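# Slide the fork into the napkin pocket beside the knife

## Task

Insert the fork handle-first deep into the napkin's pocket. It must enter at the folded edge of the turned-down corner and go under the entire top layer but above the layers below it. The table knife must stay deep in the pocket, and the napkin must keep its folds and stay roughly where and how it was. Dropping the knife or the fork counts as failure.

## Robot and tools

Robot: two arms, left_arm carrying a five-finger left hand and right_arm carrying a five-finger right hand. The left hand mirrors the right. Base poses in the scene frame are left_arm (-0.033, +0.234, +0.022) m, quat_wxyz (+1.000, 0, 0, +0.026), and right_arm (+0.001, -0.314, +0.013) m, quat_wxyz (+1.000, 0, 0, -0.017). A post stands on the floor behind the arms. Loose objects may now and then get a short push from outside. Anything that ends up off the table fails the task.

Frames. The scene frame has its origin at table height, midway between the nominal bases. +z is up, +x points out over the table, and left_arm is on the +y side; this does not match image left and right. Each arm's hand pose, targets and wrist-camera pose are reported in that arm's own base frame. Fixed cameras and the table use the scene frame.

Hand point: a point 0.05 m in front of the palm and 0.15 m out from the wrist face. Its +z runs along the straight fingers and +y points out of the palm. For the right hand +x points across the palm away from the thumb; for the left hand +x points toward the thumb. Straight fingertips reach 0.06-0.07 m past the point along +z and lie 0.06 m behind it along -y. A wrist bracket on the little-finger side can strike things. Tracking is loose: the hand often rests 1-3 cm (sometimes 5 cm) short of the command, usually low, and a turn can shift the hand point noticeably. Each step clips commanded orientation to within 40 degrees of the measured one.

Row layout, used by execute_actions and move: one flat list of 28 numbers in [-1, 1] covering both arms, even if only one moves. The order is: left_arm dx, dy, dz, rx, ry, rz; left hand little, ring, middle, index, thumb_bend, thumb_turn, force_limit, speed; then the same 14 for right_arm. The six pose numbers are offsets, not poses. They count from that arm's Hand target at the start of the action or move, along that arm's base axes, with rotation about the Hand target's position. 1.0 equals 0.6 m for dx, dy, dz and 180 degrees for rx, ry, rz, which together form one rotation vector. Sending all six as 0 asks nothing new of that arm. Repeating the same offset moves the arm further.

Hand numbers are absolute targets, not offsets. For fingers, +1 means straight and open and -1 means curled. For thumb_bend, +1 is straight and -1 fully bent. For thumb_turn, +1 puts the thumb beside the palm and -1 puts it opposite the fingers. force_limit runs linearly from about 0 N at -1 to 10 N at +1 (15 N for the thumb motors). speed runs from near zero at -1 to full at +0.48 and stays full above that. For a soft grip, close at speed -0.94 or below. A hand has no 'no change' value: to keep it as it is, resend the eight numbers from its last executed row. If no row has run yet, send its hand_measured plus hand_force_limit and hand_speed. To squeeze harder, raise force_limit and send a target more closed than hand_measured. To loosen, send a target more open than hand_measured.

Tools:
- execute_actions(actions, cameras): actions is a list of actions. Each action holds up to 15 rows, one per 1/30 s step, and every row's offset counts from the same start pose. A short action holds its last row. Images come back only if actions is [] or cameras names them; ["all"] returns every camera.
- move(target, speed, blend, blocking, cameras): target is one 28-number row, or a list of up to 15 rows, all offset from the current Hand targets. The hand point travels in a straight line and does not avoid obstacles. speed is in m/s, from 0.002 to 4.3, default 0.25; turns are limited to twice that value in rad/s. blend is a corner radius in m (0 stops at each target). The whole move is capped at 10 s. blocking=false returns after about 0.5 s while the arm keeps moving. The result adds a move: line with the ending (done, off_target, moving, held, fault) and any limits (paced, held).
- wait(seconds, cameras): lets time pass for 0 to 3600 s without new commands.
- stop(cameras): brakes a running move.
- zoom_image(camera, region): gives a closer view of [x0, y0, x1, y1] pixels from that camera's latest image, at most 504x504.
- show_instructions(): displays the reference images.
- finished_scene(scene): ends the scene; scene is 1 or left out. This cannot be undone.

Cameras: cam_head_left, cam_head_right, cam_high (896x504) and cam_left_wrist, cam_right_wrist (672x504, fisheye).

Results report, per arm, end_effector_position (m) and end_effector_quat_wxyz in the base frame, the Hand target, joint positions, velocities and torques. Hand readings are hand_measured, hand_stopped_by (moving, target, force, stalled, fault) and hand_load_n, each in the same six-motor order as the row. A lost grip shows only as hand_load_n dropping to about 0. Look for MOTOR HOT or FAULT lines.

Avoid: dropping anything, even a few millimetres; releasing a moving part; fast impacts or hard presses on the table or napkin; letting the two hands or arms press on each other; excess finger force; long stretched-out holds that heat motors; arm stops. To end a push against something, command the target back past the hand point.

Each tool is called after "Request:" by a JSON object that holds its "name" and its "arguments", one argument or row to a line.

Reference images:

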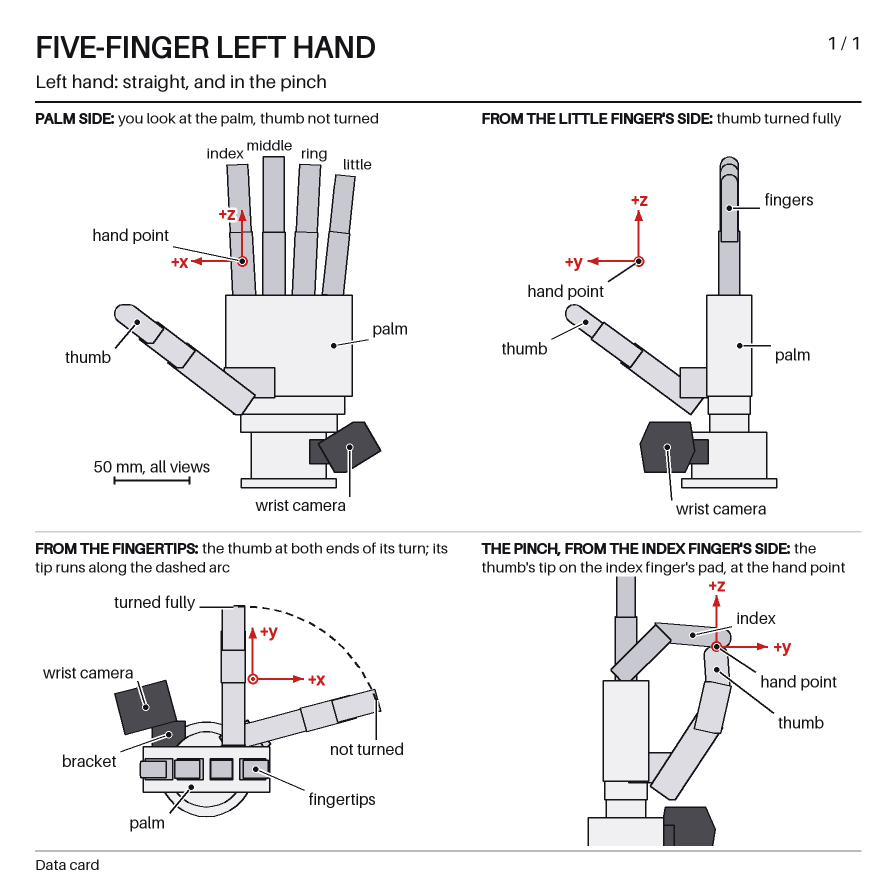

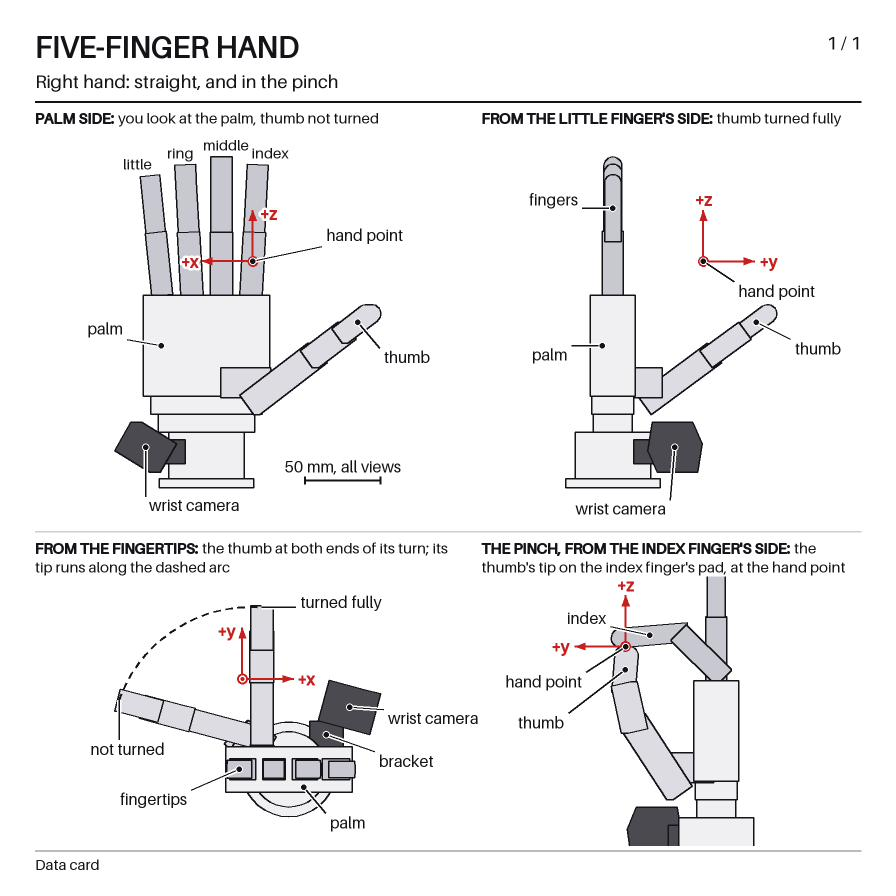

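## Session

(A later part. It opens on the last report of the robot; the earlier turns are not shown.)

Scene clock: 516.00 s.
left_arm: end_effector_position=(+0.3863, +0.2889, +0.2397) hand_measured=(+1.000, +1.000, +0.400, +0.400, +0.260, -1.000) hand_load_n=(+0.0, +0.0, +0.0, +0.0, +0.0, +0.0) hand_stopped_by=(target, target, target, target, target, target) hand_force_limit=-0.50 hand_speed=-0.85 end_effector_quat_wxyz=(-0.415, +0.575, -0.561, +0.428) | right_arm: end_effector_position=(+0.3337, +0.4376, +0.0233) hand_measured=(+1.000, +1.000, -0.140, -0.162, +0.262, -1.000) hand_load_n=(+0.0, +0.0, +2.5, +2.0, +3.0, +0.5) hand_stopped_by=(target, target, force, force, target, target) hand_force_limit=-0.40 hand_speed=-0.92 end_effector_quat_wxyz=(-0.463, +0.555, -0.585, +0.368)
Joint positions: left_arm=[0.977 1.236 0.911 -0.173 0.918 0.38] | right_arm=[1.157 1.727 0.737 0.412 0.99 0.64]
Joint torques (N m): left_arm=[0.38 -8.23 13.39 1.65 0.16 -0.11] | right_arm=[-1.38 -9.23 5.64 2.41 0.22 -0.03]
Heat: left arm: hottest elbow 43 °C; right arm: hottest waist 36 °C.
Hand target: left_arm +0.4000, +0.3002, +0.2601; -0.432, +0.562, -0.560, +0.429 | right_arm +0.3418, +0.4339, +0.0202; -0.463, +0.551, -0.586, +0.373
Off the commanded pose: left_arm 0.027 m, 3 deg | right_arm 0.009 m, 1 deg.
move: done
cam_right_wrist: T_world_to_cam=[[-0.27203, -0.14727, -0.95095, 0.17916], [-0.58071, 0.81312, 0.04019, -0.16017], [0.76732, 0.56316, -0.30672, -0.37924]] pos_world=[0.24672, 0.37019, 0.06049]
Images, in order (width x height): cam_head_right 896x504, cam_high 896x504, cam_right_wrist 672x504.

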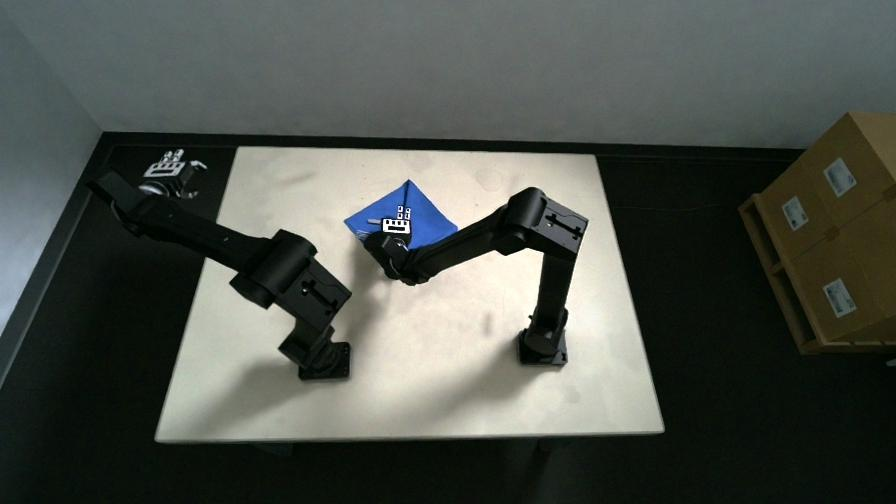

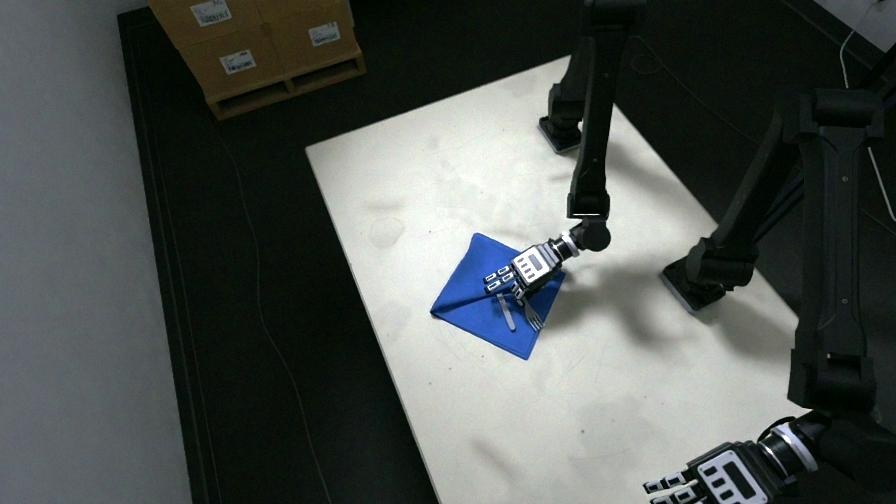

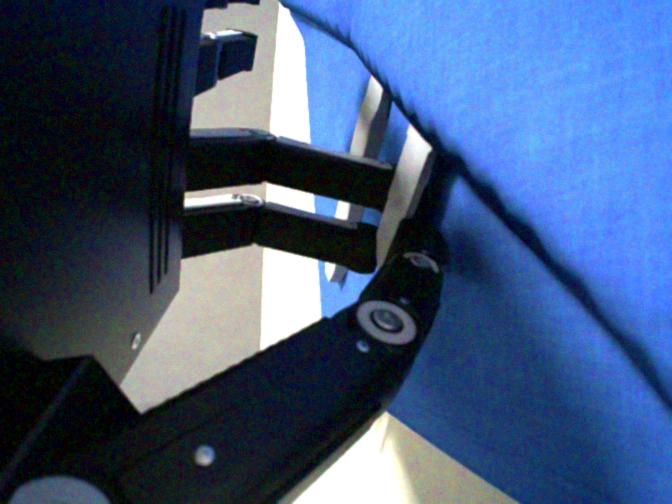

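Request:
{"name": "move", "arguments": {
  "target": [0,0,0,0,0,0,1,1,0.4,0.4,0.26,-1,-0.5,-0.85, 0,0,-0.013,0,0,0,1,1,-0.45,-0.45,0.26,-1,-0.4,-0.92],
  "speed": 0.03,
  "cameras": ["cam_high","cam_right_wrist"]
}}

Request:
{"name": "zoom_image", "arguments": {
  "camera": "cam_high",
  "region": [480, 260, 570, 350]
}}

Request:
{"name": "zoom_image", "arguments": {
  "camera": "cam_right_wrist",
  "region": [300, 0, 672, 300]
}}

Scene clock: 518.30 s.
left_arm: end_effector_position=(+0.3863, +0.2889, +0.2397) hand_measured=(+1.000, +1.000, +0.400, +0.400, +0.260, -1.000) hand_load_n=(+0.0, +0.0, +0.0, +0.0, +0.0, +0.0) hand_stopped_by=(target, target, target, target, target, target) hand_force_limit=-0.50 hand_speed=-0.85 end_effector_quat_wxyz=(-0.415, +0.575, -0.561, +0.428) | right_arm: end_effector_position=(+0.3350, +0.4397, +0.0224) hand_measured=(+1.000, +1.000, -0.140, -0.162, +0.262, -1.000) hand_load_n=(+0.0, +0.0, +2.0, +2.0, +3.0, +0.5) hand_stopped_by=(target, target, force, force, target, target) hand_force_limit=-0.40 hand_speed=-0.92 end_effector_quat_wxyz=(-0.468, +0.552, -0.584, +0.367)
Joint positions: left_arm=[0.977 1.236 0.911 -0.173 0.918 0.38] | right_arm=[1.157 1.738 0.737 0.439 0.992 0.633]
Joint torques (N m): left_arm=[0.38 -8.18 13.38 1.69 0.15 -0.11] | right_arm=[-1.38 -8.41 5.3 2.21 0.19 -0.01]
Heat: left arm: hottest elbow 43 °C; right arm: hottest waist 36 °C.
Hand target: left_arm +0.4000, +0.3002, +0.2601; -0.432, +0.562, -0.560, +0.429 | right_arm +0.3418, +0.4338, +0.0123; -0.463, +0.551, -0.586, +0.373
Off the commanded pose: left_arm 0.027 m, 3 deg | right_arm 0.013 m, 1 deg.
move: off_target (right_arm)
cam_right_wrist: T_world_to_cam=[[-0.26435, -0.13881, -0.95439, 0.17277], [-0.58146, 0.81244, 0.04289, -0.16054], [0.76943, 0.56628, -0.29548, -0.38407]] pos_world=[0.24784, 0.37191, 0.05829]

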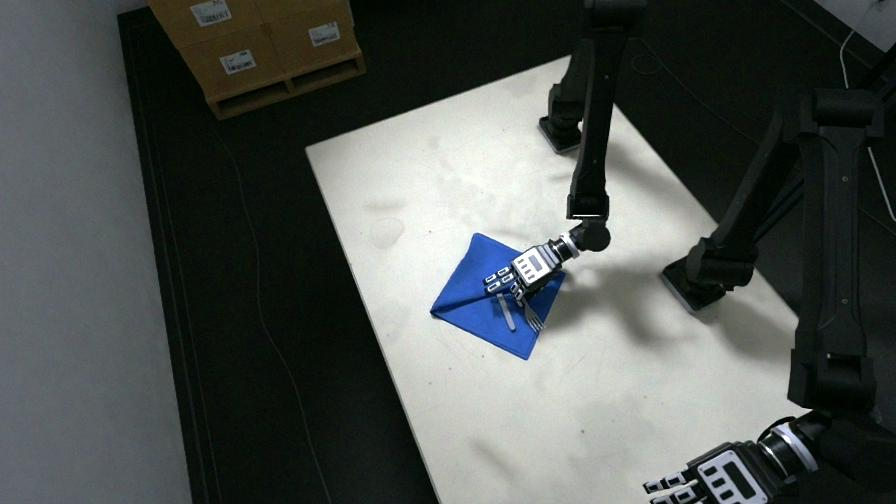

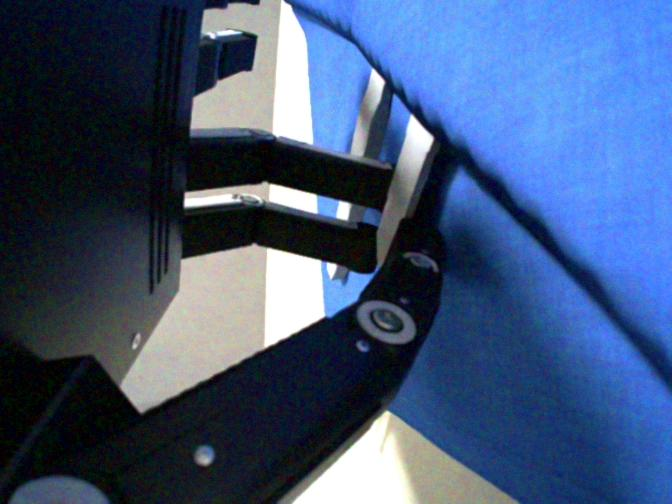

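Scaled by 5.600 from the camera's image (finer frame: 1280x720).

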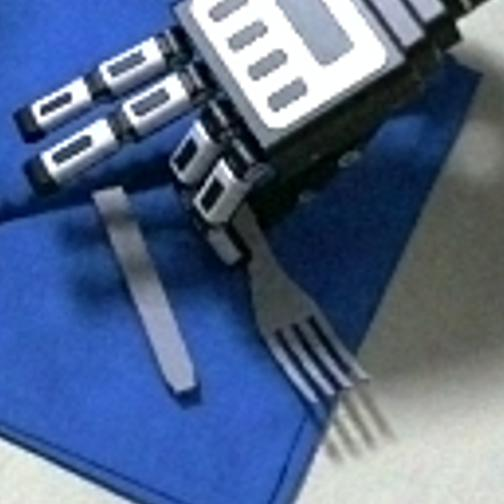

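Scaled by 1.355 from the camera's image (finer frame: 960x720).

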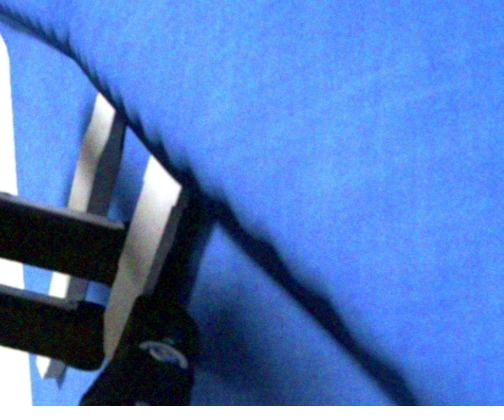

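Request:
{"name": "move", "arguments": {
  "target": [0,0,0,0,0,0,1,1,0.4,0.4,0.26,-1,-0.5,-0.85, 0,0,0.0,-0.025,0,0,1,1,-0.45,-0.45,0.26,-1,-0.4,-0.92],
  "speed": 0.05,
  "cameras": ["cam_high","cam_right_wrist","cam_head_right"]
}}

Request:
{"name": "zoom_image", "arguments": {
  "camera": "cam_high",
  "region": [480, 260, 570, 350]
}}

Request:
{"name": "zoom_image", "arguments": {
  "camera": "cam_right_wrist",
  "region": [300, 0, 672, 300]
}}

Scene clock: 522.00 s.
left_arm: end_effector_position=(+0.3863, +0.2889, +0.2397) hand_measured=(+1.000, +1.000, +0.400, +0.400, +0.260, -1.000) hand_load_n=(-0.5, +0.0, +0.0, +0.0, +0.5, +0.0) hand_stopped_by=(target, target, target, target, target, target) hand_force_limit=-0.50 hand_speed=-0.85 end_effector_quat_wxyz=(-0.415, +0.575, -0.561, +0.428) | right_arm: end_effector_position=(+0.3368, +0.4364, +0.0219) hand_measured=(+1.000, +1.000, -0.140, -0.162, +0.262, -1.000) hand_load_n=(+0.0, +0.0, +2.5, +1.5, +3.0, +0.0) hand_stopped_by=(target, target, force, force, target, target) hand_force_limit=-0.40 hand_speed=-0.92 end_effector_quat_wxyz=(-0.458, +0.557, -0.579, +0.381)
Joint positions: left_arm=[0.977 1.236 0.911 -0.173 0.918 0.38] | right_arm=[1.157 1.739 0.745 0.419 1.009 0.612]
Joint torques (N m): left_arm=[0.38 -8.12 13.38 1.63 0.15 -0.11] | right_arm=[-0.85 -8.59 7.19 0.54 0.47 -0.15]
Heat: left arm: hottest elbow 43 °C; right arm: hottest waist 36 °C.
Hand target: left_arm +0.4000, +0.3002, +0.2601; -0.432, +0.562, -0.560, +0.429 | right_arm +0.3419, +0.4339, +0.0125; -0.441, +0.568, -0.571, +0.396
Off the commanded pose: left_arm 0.027 m, 3 deg | right_arm 0.011 m, 3 deg.
move: off_target (right_arm)
cam_right_wrist: T_world_to_cam=[[-0.26089, -0.17078, -0.95014, 0.18502], [-0.57511, 0.818, 0.01088, -0.16071], [0.77536, 0.54927, -0.31163, -0.3779]] pos_world=[0.24885, 0.37064, 0.05978]
Images, in order (width x height): cam_head_right 896x504, cam_high 896x504, cam_right_wrist 672x504.

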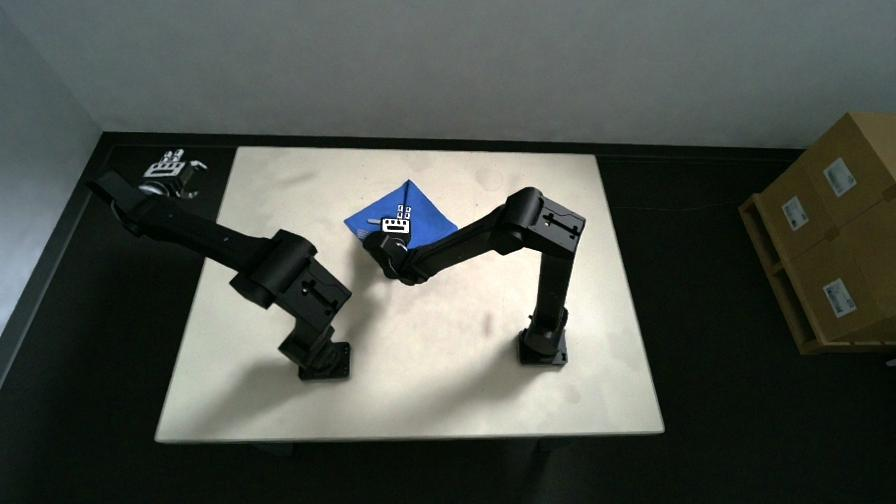

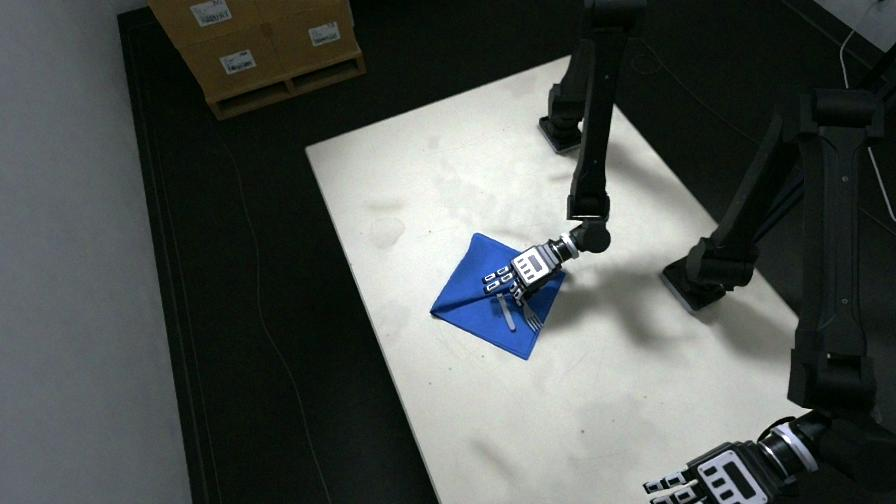

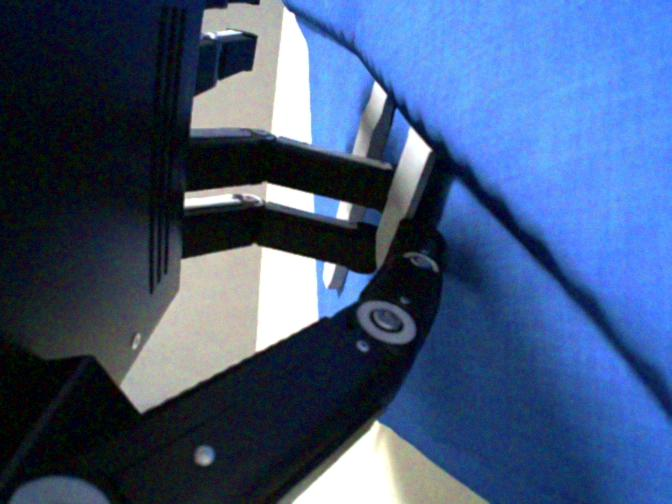

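Scaled by 5.600 from the camera's image (finer frame: 1280x720).

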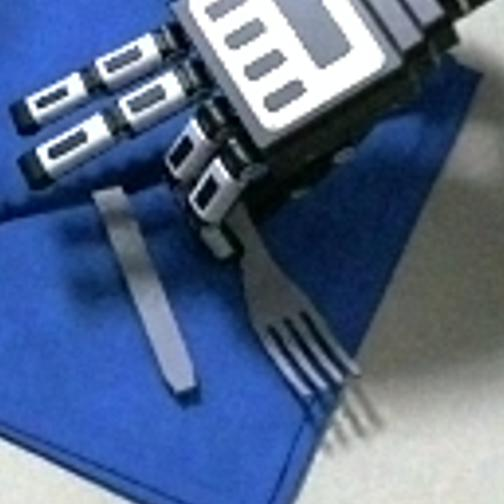

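Scaled by 1.355 from the camera's image (finer frame: 960x720).

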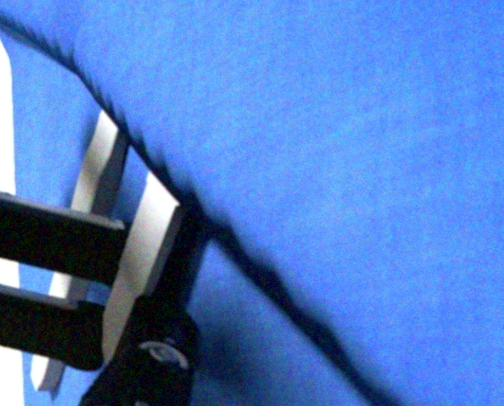

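Request:
{"name": "move", "arguments": {
  "target": [0,0,0,0,0,0,1,1,0.4,0.4,0.26,-1,-0.5,-0.85, 0,0,-0.01,-0.022,0,0,1,1,-0.45,-0.45,0.26,-1,-0.4,-0.92],
  "speed": 0.05,
  "cameras": ["cam_high","cam_right_wrist","cam_head_right"]
}}

Request:
{"name": "zoom_image", "arguments": {
  "camera": "cam_high",
  "region": [480, 260, 570, 350]
}}

Request:
{"name": "zoom_image", "arguments": {
  "camera": "cam_right_wrist",
  "region": [300, 0, 672, 300]
}}

Scene clock: 524.37 s.
left_arm: end_effector_position=(+0.3863, +0.2889, +0.2397) hand_measured=(+1.000, +1.000, +0.400, +0.400, +0.260, -1.000) hand_load_n=(+0.0, +0.0, +0.0, +0.0, +0.0, +0.0) hand_stopped_by=(target, target, target, target, target, target) hand_force_limit=-0.50 hand_speed=-0.85 end_effector_quat_wxyz=(-0.415, +0.575, -0.561, +0.428) | right_arm: end_effector_position=(+0.3410, +0.4359, +0.0204) hand_measured=(+1.000, +1.000, -0.140, -0.162, +0.262, -1.000) hand_load_n=(+0.0, +0.0, +3.5, +1.5, +2.5, +0.0) hand_stopped_by=(target, target, force, force, target, target) hand_force_limit=-0.40 hand_speed=-0.92 end_effector_quat_wxyz=(-0.442, +0.566, -0.569, +0.401)
Joint positions: left_arm=[0.977 1.236 0.911 -0.173 0.918 0.38] | right_arm=[1.157 1.75 0.772 0.383 1.032 0.58]
Joint torques (N m): left_arm=[0.44 -8.06 13.37 1.59 0.15 -0.11] | right_arm=[-0.26 -8.35 7.08 0.42 0.45 -0.19]
Heat: left arm: hottest elbow 43 °C; right arm: hottest waist 36 °C.
Hand target: left_arm +0.4000, +0.3002, +0.2601; -0.432, +0.562, -0.560, +0.429 | right_arm +0.3418, +0.4338, +0.0064; -0.421, +0.583, -0.557, +0.415
Off the commanded pose: left_arm 0.027 m, 3 deg | right_arm 0.014 m, 4 deg.
move: off_target (right_arm)
cam_right_wrist: T_world_to_cam=[[-0.25846, -0.22115, -0.94037, 0.20551], [-0.56689, 0.82293, -0.03772, -0.16173], [0.7822, 0.52334, -0.33806, -0.37181]] pos_world=[0.25226, 0.37312, 0.06146]
Images, in order (width x height): cam_head_right 896x504, cam_high 896x504, cam_right_wrist 672x504.

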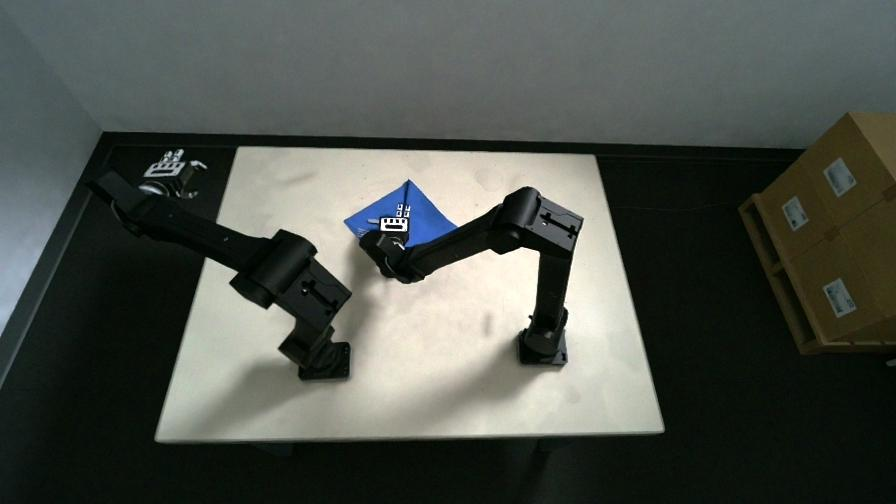

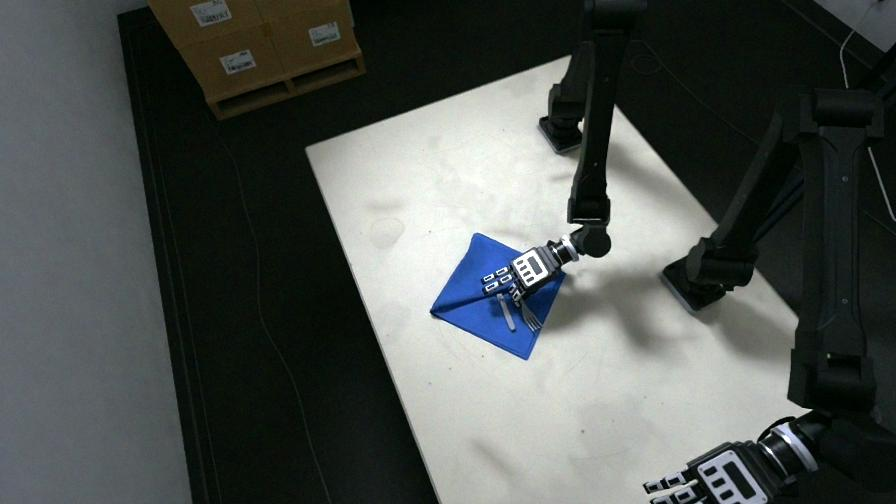

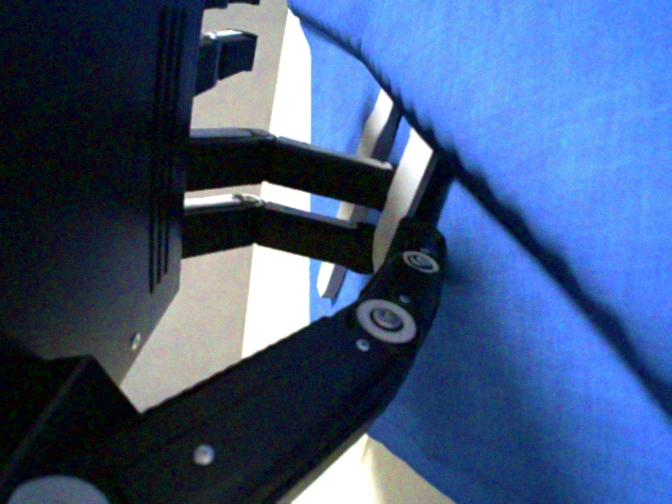

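Scaled by 5.600 from the camera's image (finer frame: 1280x720).

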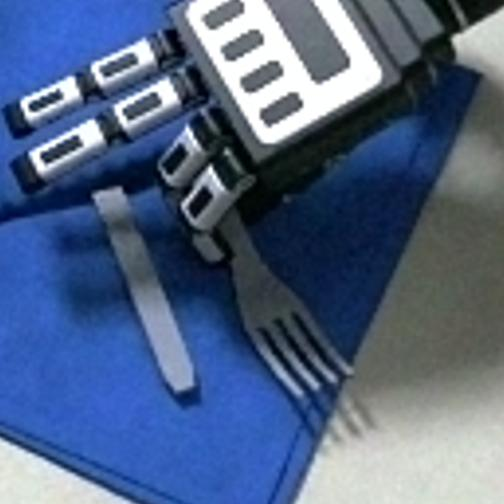

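Scaled by 1.355 from the camera's image (finer frame: 960x720).

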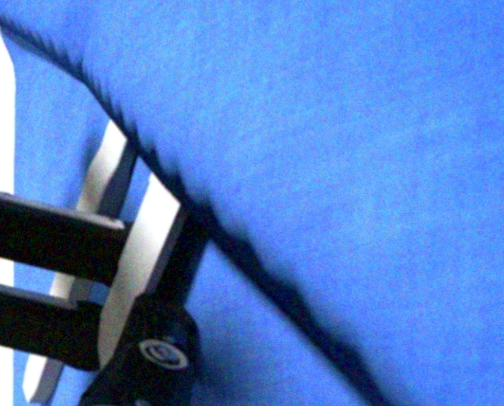

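Request:
{"name": "move", "arguments": {
  "target": [0,0,0,0,0,0,1,1,0.4,0.4,0.26,-1,-0.5,-0.85, -0.004,0,-0.01,0,0,0,1,1,-0.45,-0.45,0.26,-1,-0.4,-0.92],
  "speed": 0.05,
  "cameras": ["cam_high","cam_right_wrist","cam_head_right"]
}}

Request:
{"name": "zoom_image", "arguments": {
  "camera": "cam_high",
  "region": [480, 260, 570, 350]
}}

Request:
{"name": "zoom_image", "arguments": {
  "camera": "cam_right_wrist",
  "region": [300, 0, 672, 300]
}}

Scene clock: 526.67 s.
left_arm: end_effector_position=(+0.3863, +0.2889, +0.2397) hand_measured=(+1.000, +1.000, +0.400, +0.400, +0.260, -1.000) hand_load_n=(-0.5, +0.0, +0.0, +0.0, +0.0, +0.0) hand_stopped_by=(target, target, target, target, target, target) hand_force_limit=-0.50 hand_speed=-0.85 end_effector_quat_wxyz=(-0.415, +0.575, -0.561, +0.428) | right_arm: end_effector_position=(+0.3421, +0.4356, +0.0198) hand_measured=(+1.000, +1.000, -0.140, -0.162, +0.262, -1.000) hand_load_n=(+0.0, +0.0, +2.5, +1.5, +2.5, +0.0) hand_stopped_by=(target, target, force, force, target, target) hand_force_limit=-0.40 hand_speed=-0.92 end_effector_quat_wxyz=(-0.441, +0.564, -0.570, +0.404)
Joint positions: left_arm=[0.977 1.236 0.911 -0.173 0.918 0.38] | right_arm=[1.157 1.755 0.775 0.383 1.039 0.58]
Joint torques (N m): left_arm=[0.44 -8.18 13.39 1.63 0.16 -0.11] | right_arm=[0.03 -7.65 6.39 0.85 0.33 -0.12]
Heat: left arm: hottest elbow 43 °C; right arm: hottest waist 36 °C.
Hand target: left_arm +0.4000, +0.3002, +0.2601; -0.432, +0.562, -0.560, +0.429 | right_arm +0.3395, +0.4339, +0.0005; -0.421, +0.583, -0.557, +0.415
Off the commanded pose: left_arm 0.027 m, 3 deg | right_arm 0.020 m, 4 deg.
move: off_target (right_arm)
cam_right_wrist: T_world_to_cam=[[-0.25669, -0.22247, -0.94054, 0.20506], [-0.56154, 0.82637, -0.04221, -0.1641], [0.78663, 0.51732, -0.33704, -0.3717]] pos_world=[0.25287, 0.37351, 0.06066]
Images, in order (width x height): cam_head_right 896x504, cam_high 896x504, cam_right_wrist 672x504.

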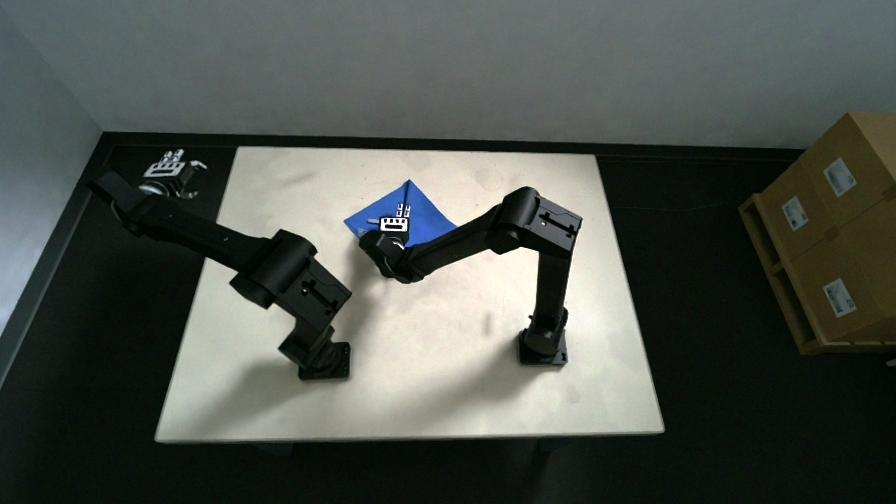

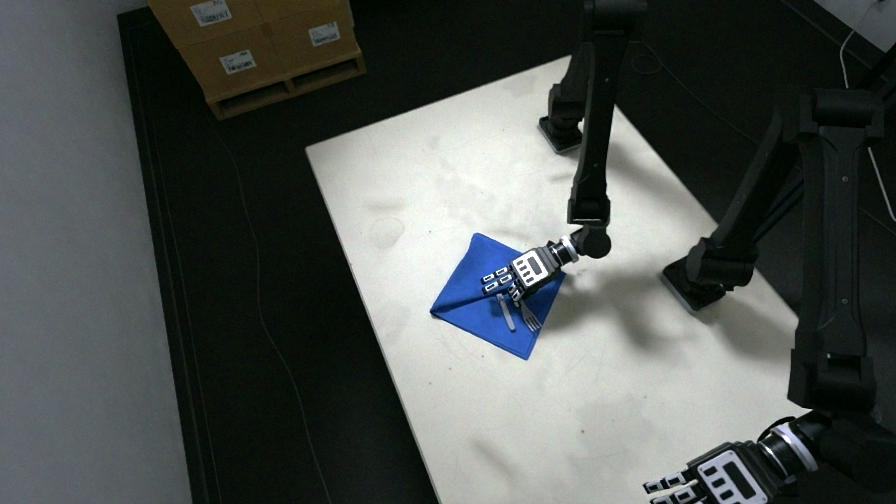

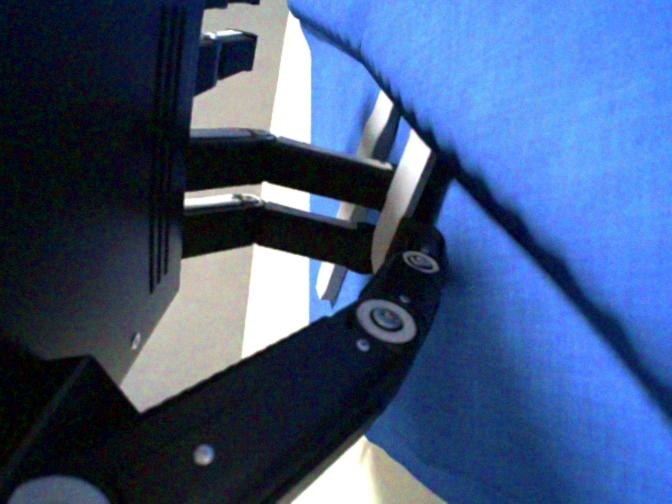

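Scaled by 5.600 from the camera's image (finer frame: 1280x720).

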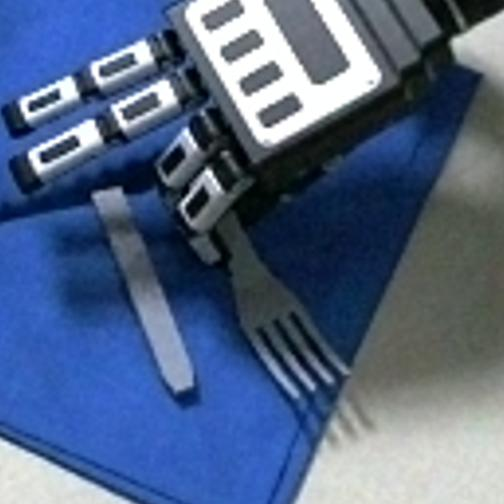

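Scaled by 1.355 from the camera's image (finer frame: 960x720).

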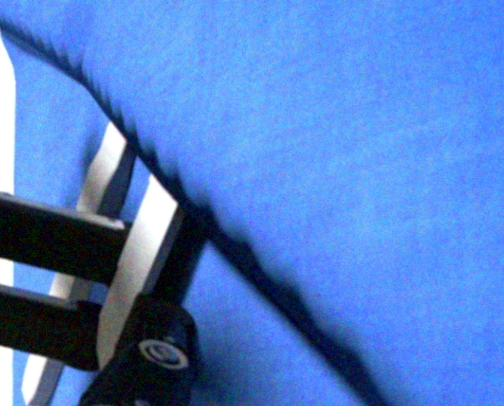

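Request:
{"name": "move", "arguments": {
  "target": [
    [0,0,0,0,0,0,1,1,0.4,0.4,0.26,-1,-0.5,-0.85, 0.002,0.001,0.018,0,0,0,1,1,-0.45,-0.45,0.26,-1,-0.4,-0.92]
  ],
  "speed": 0.05,
  "cameras": ["cam_right_wrist"]
}}

Scene clock: 530.63 s.
left_arm: end_effector_position=(+0.3863, +0.2889, +0.2397) hand_measured=(+1.000, +1.000, +0.400, +0.400, +0.260, -1.000) hand_load_n=(+0.0, +0.0, +0.0, +0.0, +0.0, +0.0) hand_stopped_by=(target, target, target, target, target, target) hand_force_limit=-0.50 hand_speed=-0.85 end_effector_quat_wxyz=(-0.415, +0.575, -0.561, +0.428) | right_arm: end_effector_position=(+0.3423, +0.4359, +0.0195) hand_measured=(+1.000, +1.000, -0.140, -0.162, +0.262, -1.000) hand_load_n=(+0.0, +0.0, +2.5, +1.5, +2.5, +0.0) hand_stopped_by=(target, target, force, force, target, target) hand_force_limit=-0.40 hand_speed=-0.92 end_effector_quat_wxyz=(-0.438, +0.566, -0.569, +0.405)
Joint positions: left_arm=[0.977 1.236 0.911 -0.173 0.918 0.38] | right_arm=[1.157 1.755 0.78 0.369 1.039 0.58]
Joint torques (N m): left_arm=[0.44 -8.23 13.41 1.63 0.15 -0.12] | right_arm=[-0.03 -9.82 6.57 0.28 0.27 -0.15]
Heat: left arm: hottest elbow 43 °C; right arm: hottest waist 36 °C.
Hand target: left_arm +0.4000, +0.3002, +0.2601; -0.432, +0.562, -0.560, +0.429 | right_arm +0.3406, +0.4345, +0.0113; -0.421, +0.583, -0.557, +0.415
Off the commanded pose: left_arm 0.027 m, 3 deg | right_arm 0.008 m, 3 deg.
move: off_target (right_arm)
cam_right_wrist: T_world_to_cam=[[-0.25995, -0.22972, -0.9379, 0.20923], [-0.5617, 0.82603, -0.04664, -0.16404], [0.78544, 0.51469, -0.34376, -0.37038]] pos_world=[0.25316, 0.3742, 0.06126]

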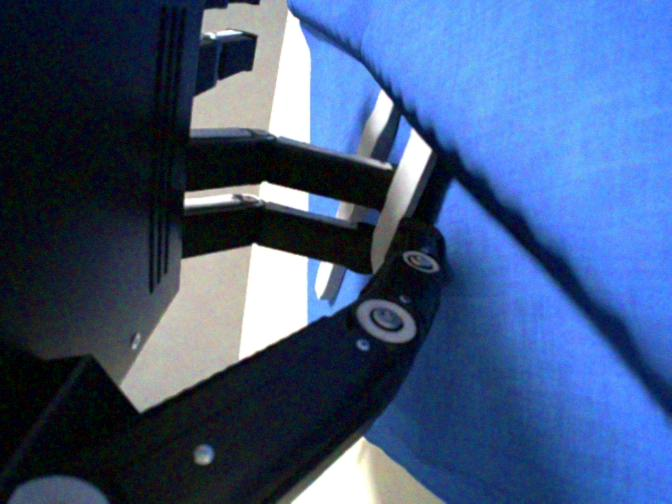

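Request:
{"name": "move", "arguments": {
  "target": [
    [0,0,0,0,0,0,1,1,0.4,0.4,0.26,-1,-0.5,-0.85, 0,0,0,0,0,0,1,1,0.1,0.1,0.26,-1,-0.4,-0.9]
  ],
  "speed": 0.05,
  "cameras": ["cam_right_wrist","cam_high","cam_head_right"]
}}

Request:
{"name": "zoom_image", "arguments": {
  "camera": "cam_high",
  "region": [480, 260, 570, 350]
}}

Request:
{"name": "zoom_image", "arguments": {
  "camera": "cam_right_wrist",
  "region": [300, 0, 672, 300]
}}

Scene clock: 533.27 s.
left_arm: end_effector_position=(+0.3863, +0.2889, +0.2397) hand_measured=(+1.000, +1.000, +0.400, +0.400, +0.260, -1.000) hand_load_n=(+0.0, +0.0, +0.0, +0.0, +0.0, +0.0) hand_stopped_by=(target, target, target, target, target, target) hand_force_limit=-0.50 hand_speed=-0.85 end_effector_quat_wxyz=(-0.415, +0.575, -0.561, +0.428) | right_arm: end_effector_position=(+0.3420, +0.4349, +0.0186) hand_measured=(+1.000, +1.000, +0.100, +0.100, +0.260, -1.000) hand_load_n=(+0.0, +0.0, -1.0, +0.0, +0.0, +0.0) hand_stopped_by=(target, target, target, target, target, target) hand_force_limit=-0.40 hand_speed=-0.90 end_effector_quat_wxyz=(-0.435, +0.569, -0.567, +0.407)
Joint positions: left_arm=[0.977 1.236 0.911 -0.173 0.918 0.38] | right_arm=[1.157 1.755 0.78 0.364 1.039 0.574]
Joint torques (N m): left_arm=[0.44 -8.23 13.39 1.66 0.15 -0.11] | right_arm=[-0.09 -9.82 6.6 0.44 0.28 -0.1]
Heat: left arm: hottest elbow 43 °C; right arm: hottest waist 36 °C.
Hand target: left_arm +0.4000, +0.3002, +0.2601; -0.432, +0.562, -0.560, +0.429 | right_arm +0.3406, +0.4345, +0.0113; -0.421, +0.583, -0.557, +0.415
Off the commanded pose: left_arm 0.027 m, 3 deg | right_arm 0.007 m, 3 deg.
move: done
cam_right_wrist: T_world_to_cam=[[-0.26101, -0.23966, -0.93511, 0.21263], [-0.56324, 0.82452, -0.0541, -0.16216], [0.78398, 0.51258, -0.35019, -0.36837]] pos_world=[0.25296, 0.37348, 0.06106]
Images, in order (width x height): cam_head_right 896x504, cam_high 896x504, cam_right_wrist 672x504.

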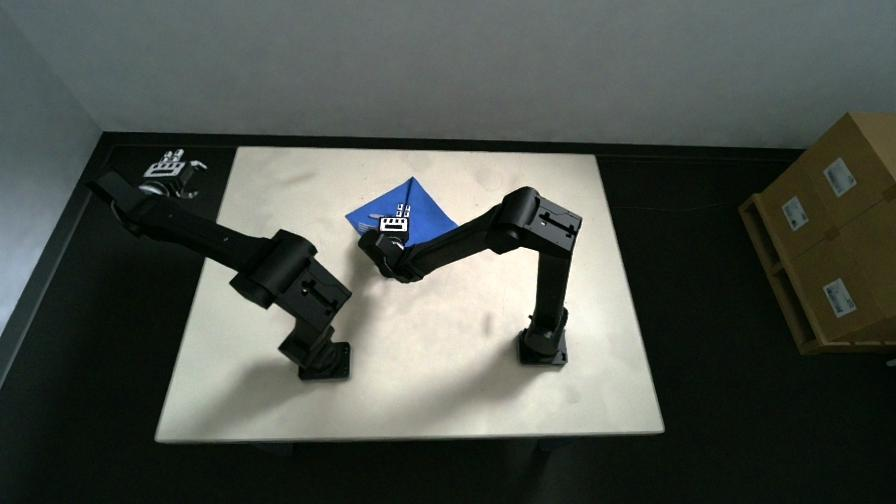

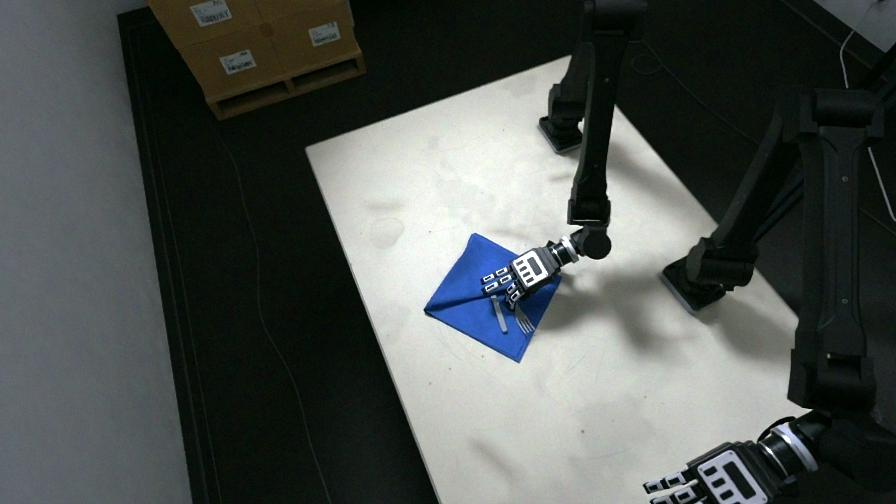

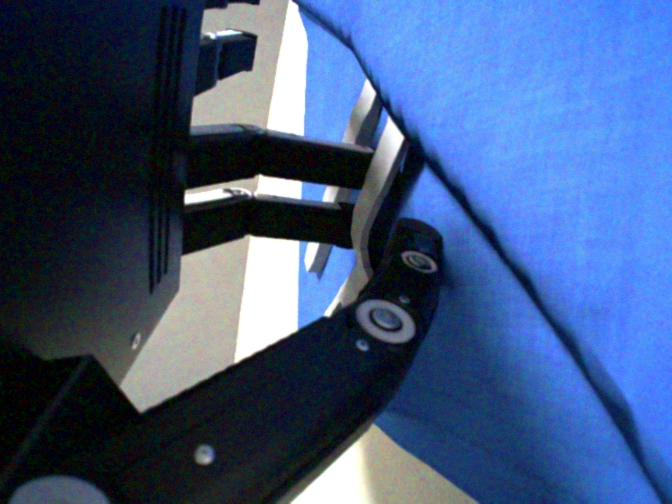

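Scaled by 5.600 from the camera's image (finer frame: 1280x720).

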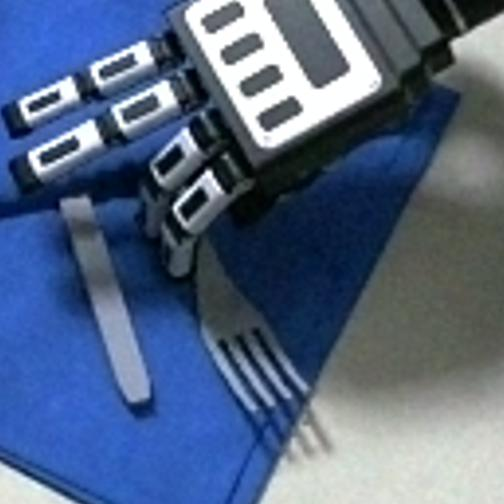

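Scaled by 1.355 from the camera's image (finer frame: 960x720).

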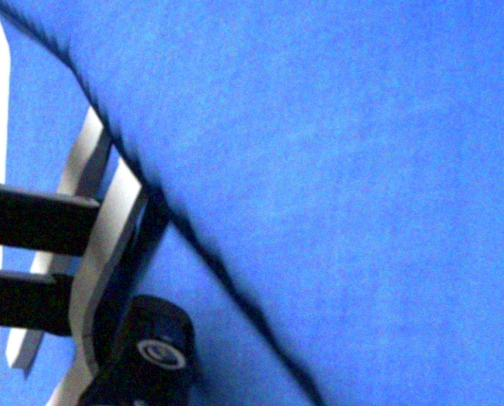

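Request:
{"name": "zoom_image", "arguments": {
  "camera": "cam_high",
  "region": [500, 280, 550, 330]
}}

Request:
{"name": "zoom_image", "arguments": {
  "camera": "cam_head_right",
  "region": [335, 170, 465, 290]
}}

Request:
{"name": "zoom_image", "arguments": {
  "camera": "cam_right_wrist",
  "region": [300, 60, 480, 340]
}}

Scaled by 10.080 from the camera's image (finer frame: 1280x720).

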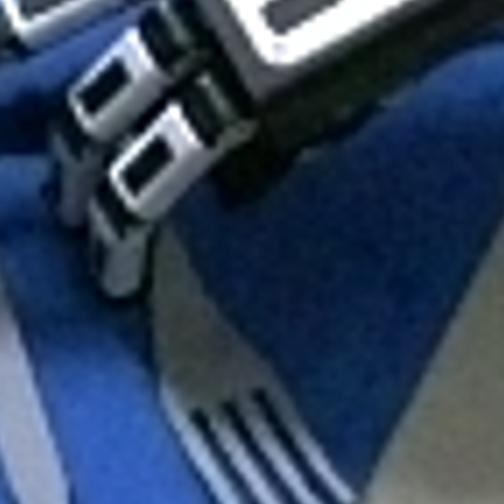

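Scaled by 3.877 from the camera's image (finer frame: 1280x720).

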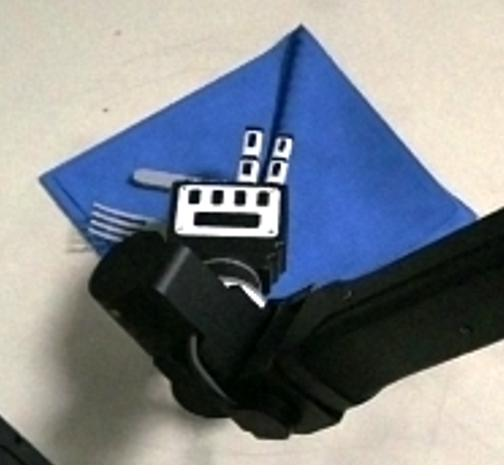

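Scaled by 1.800 from the camera's image (finer frame: 960x720).

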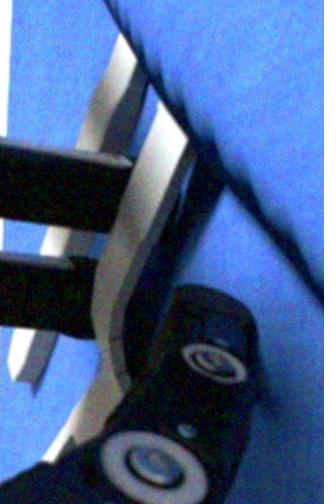

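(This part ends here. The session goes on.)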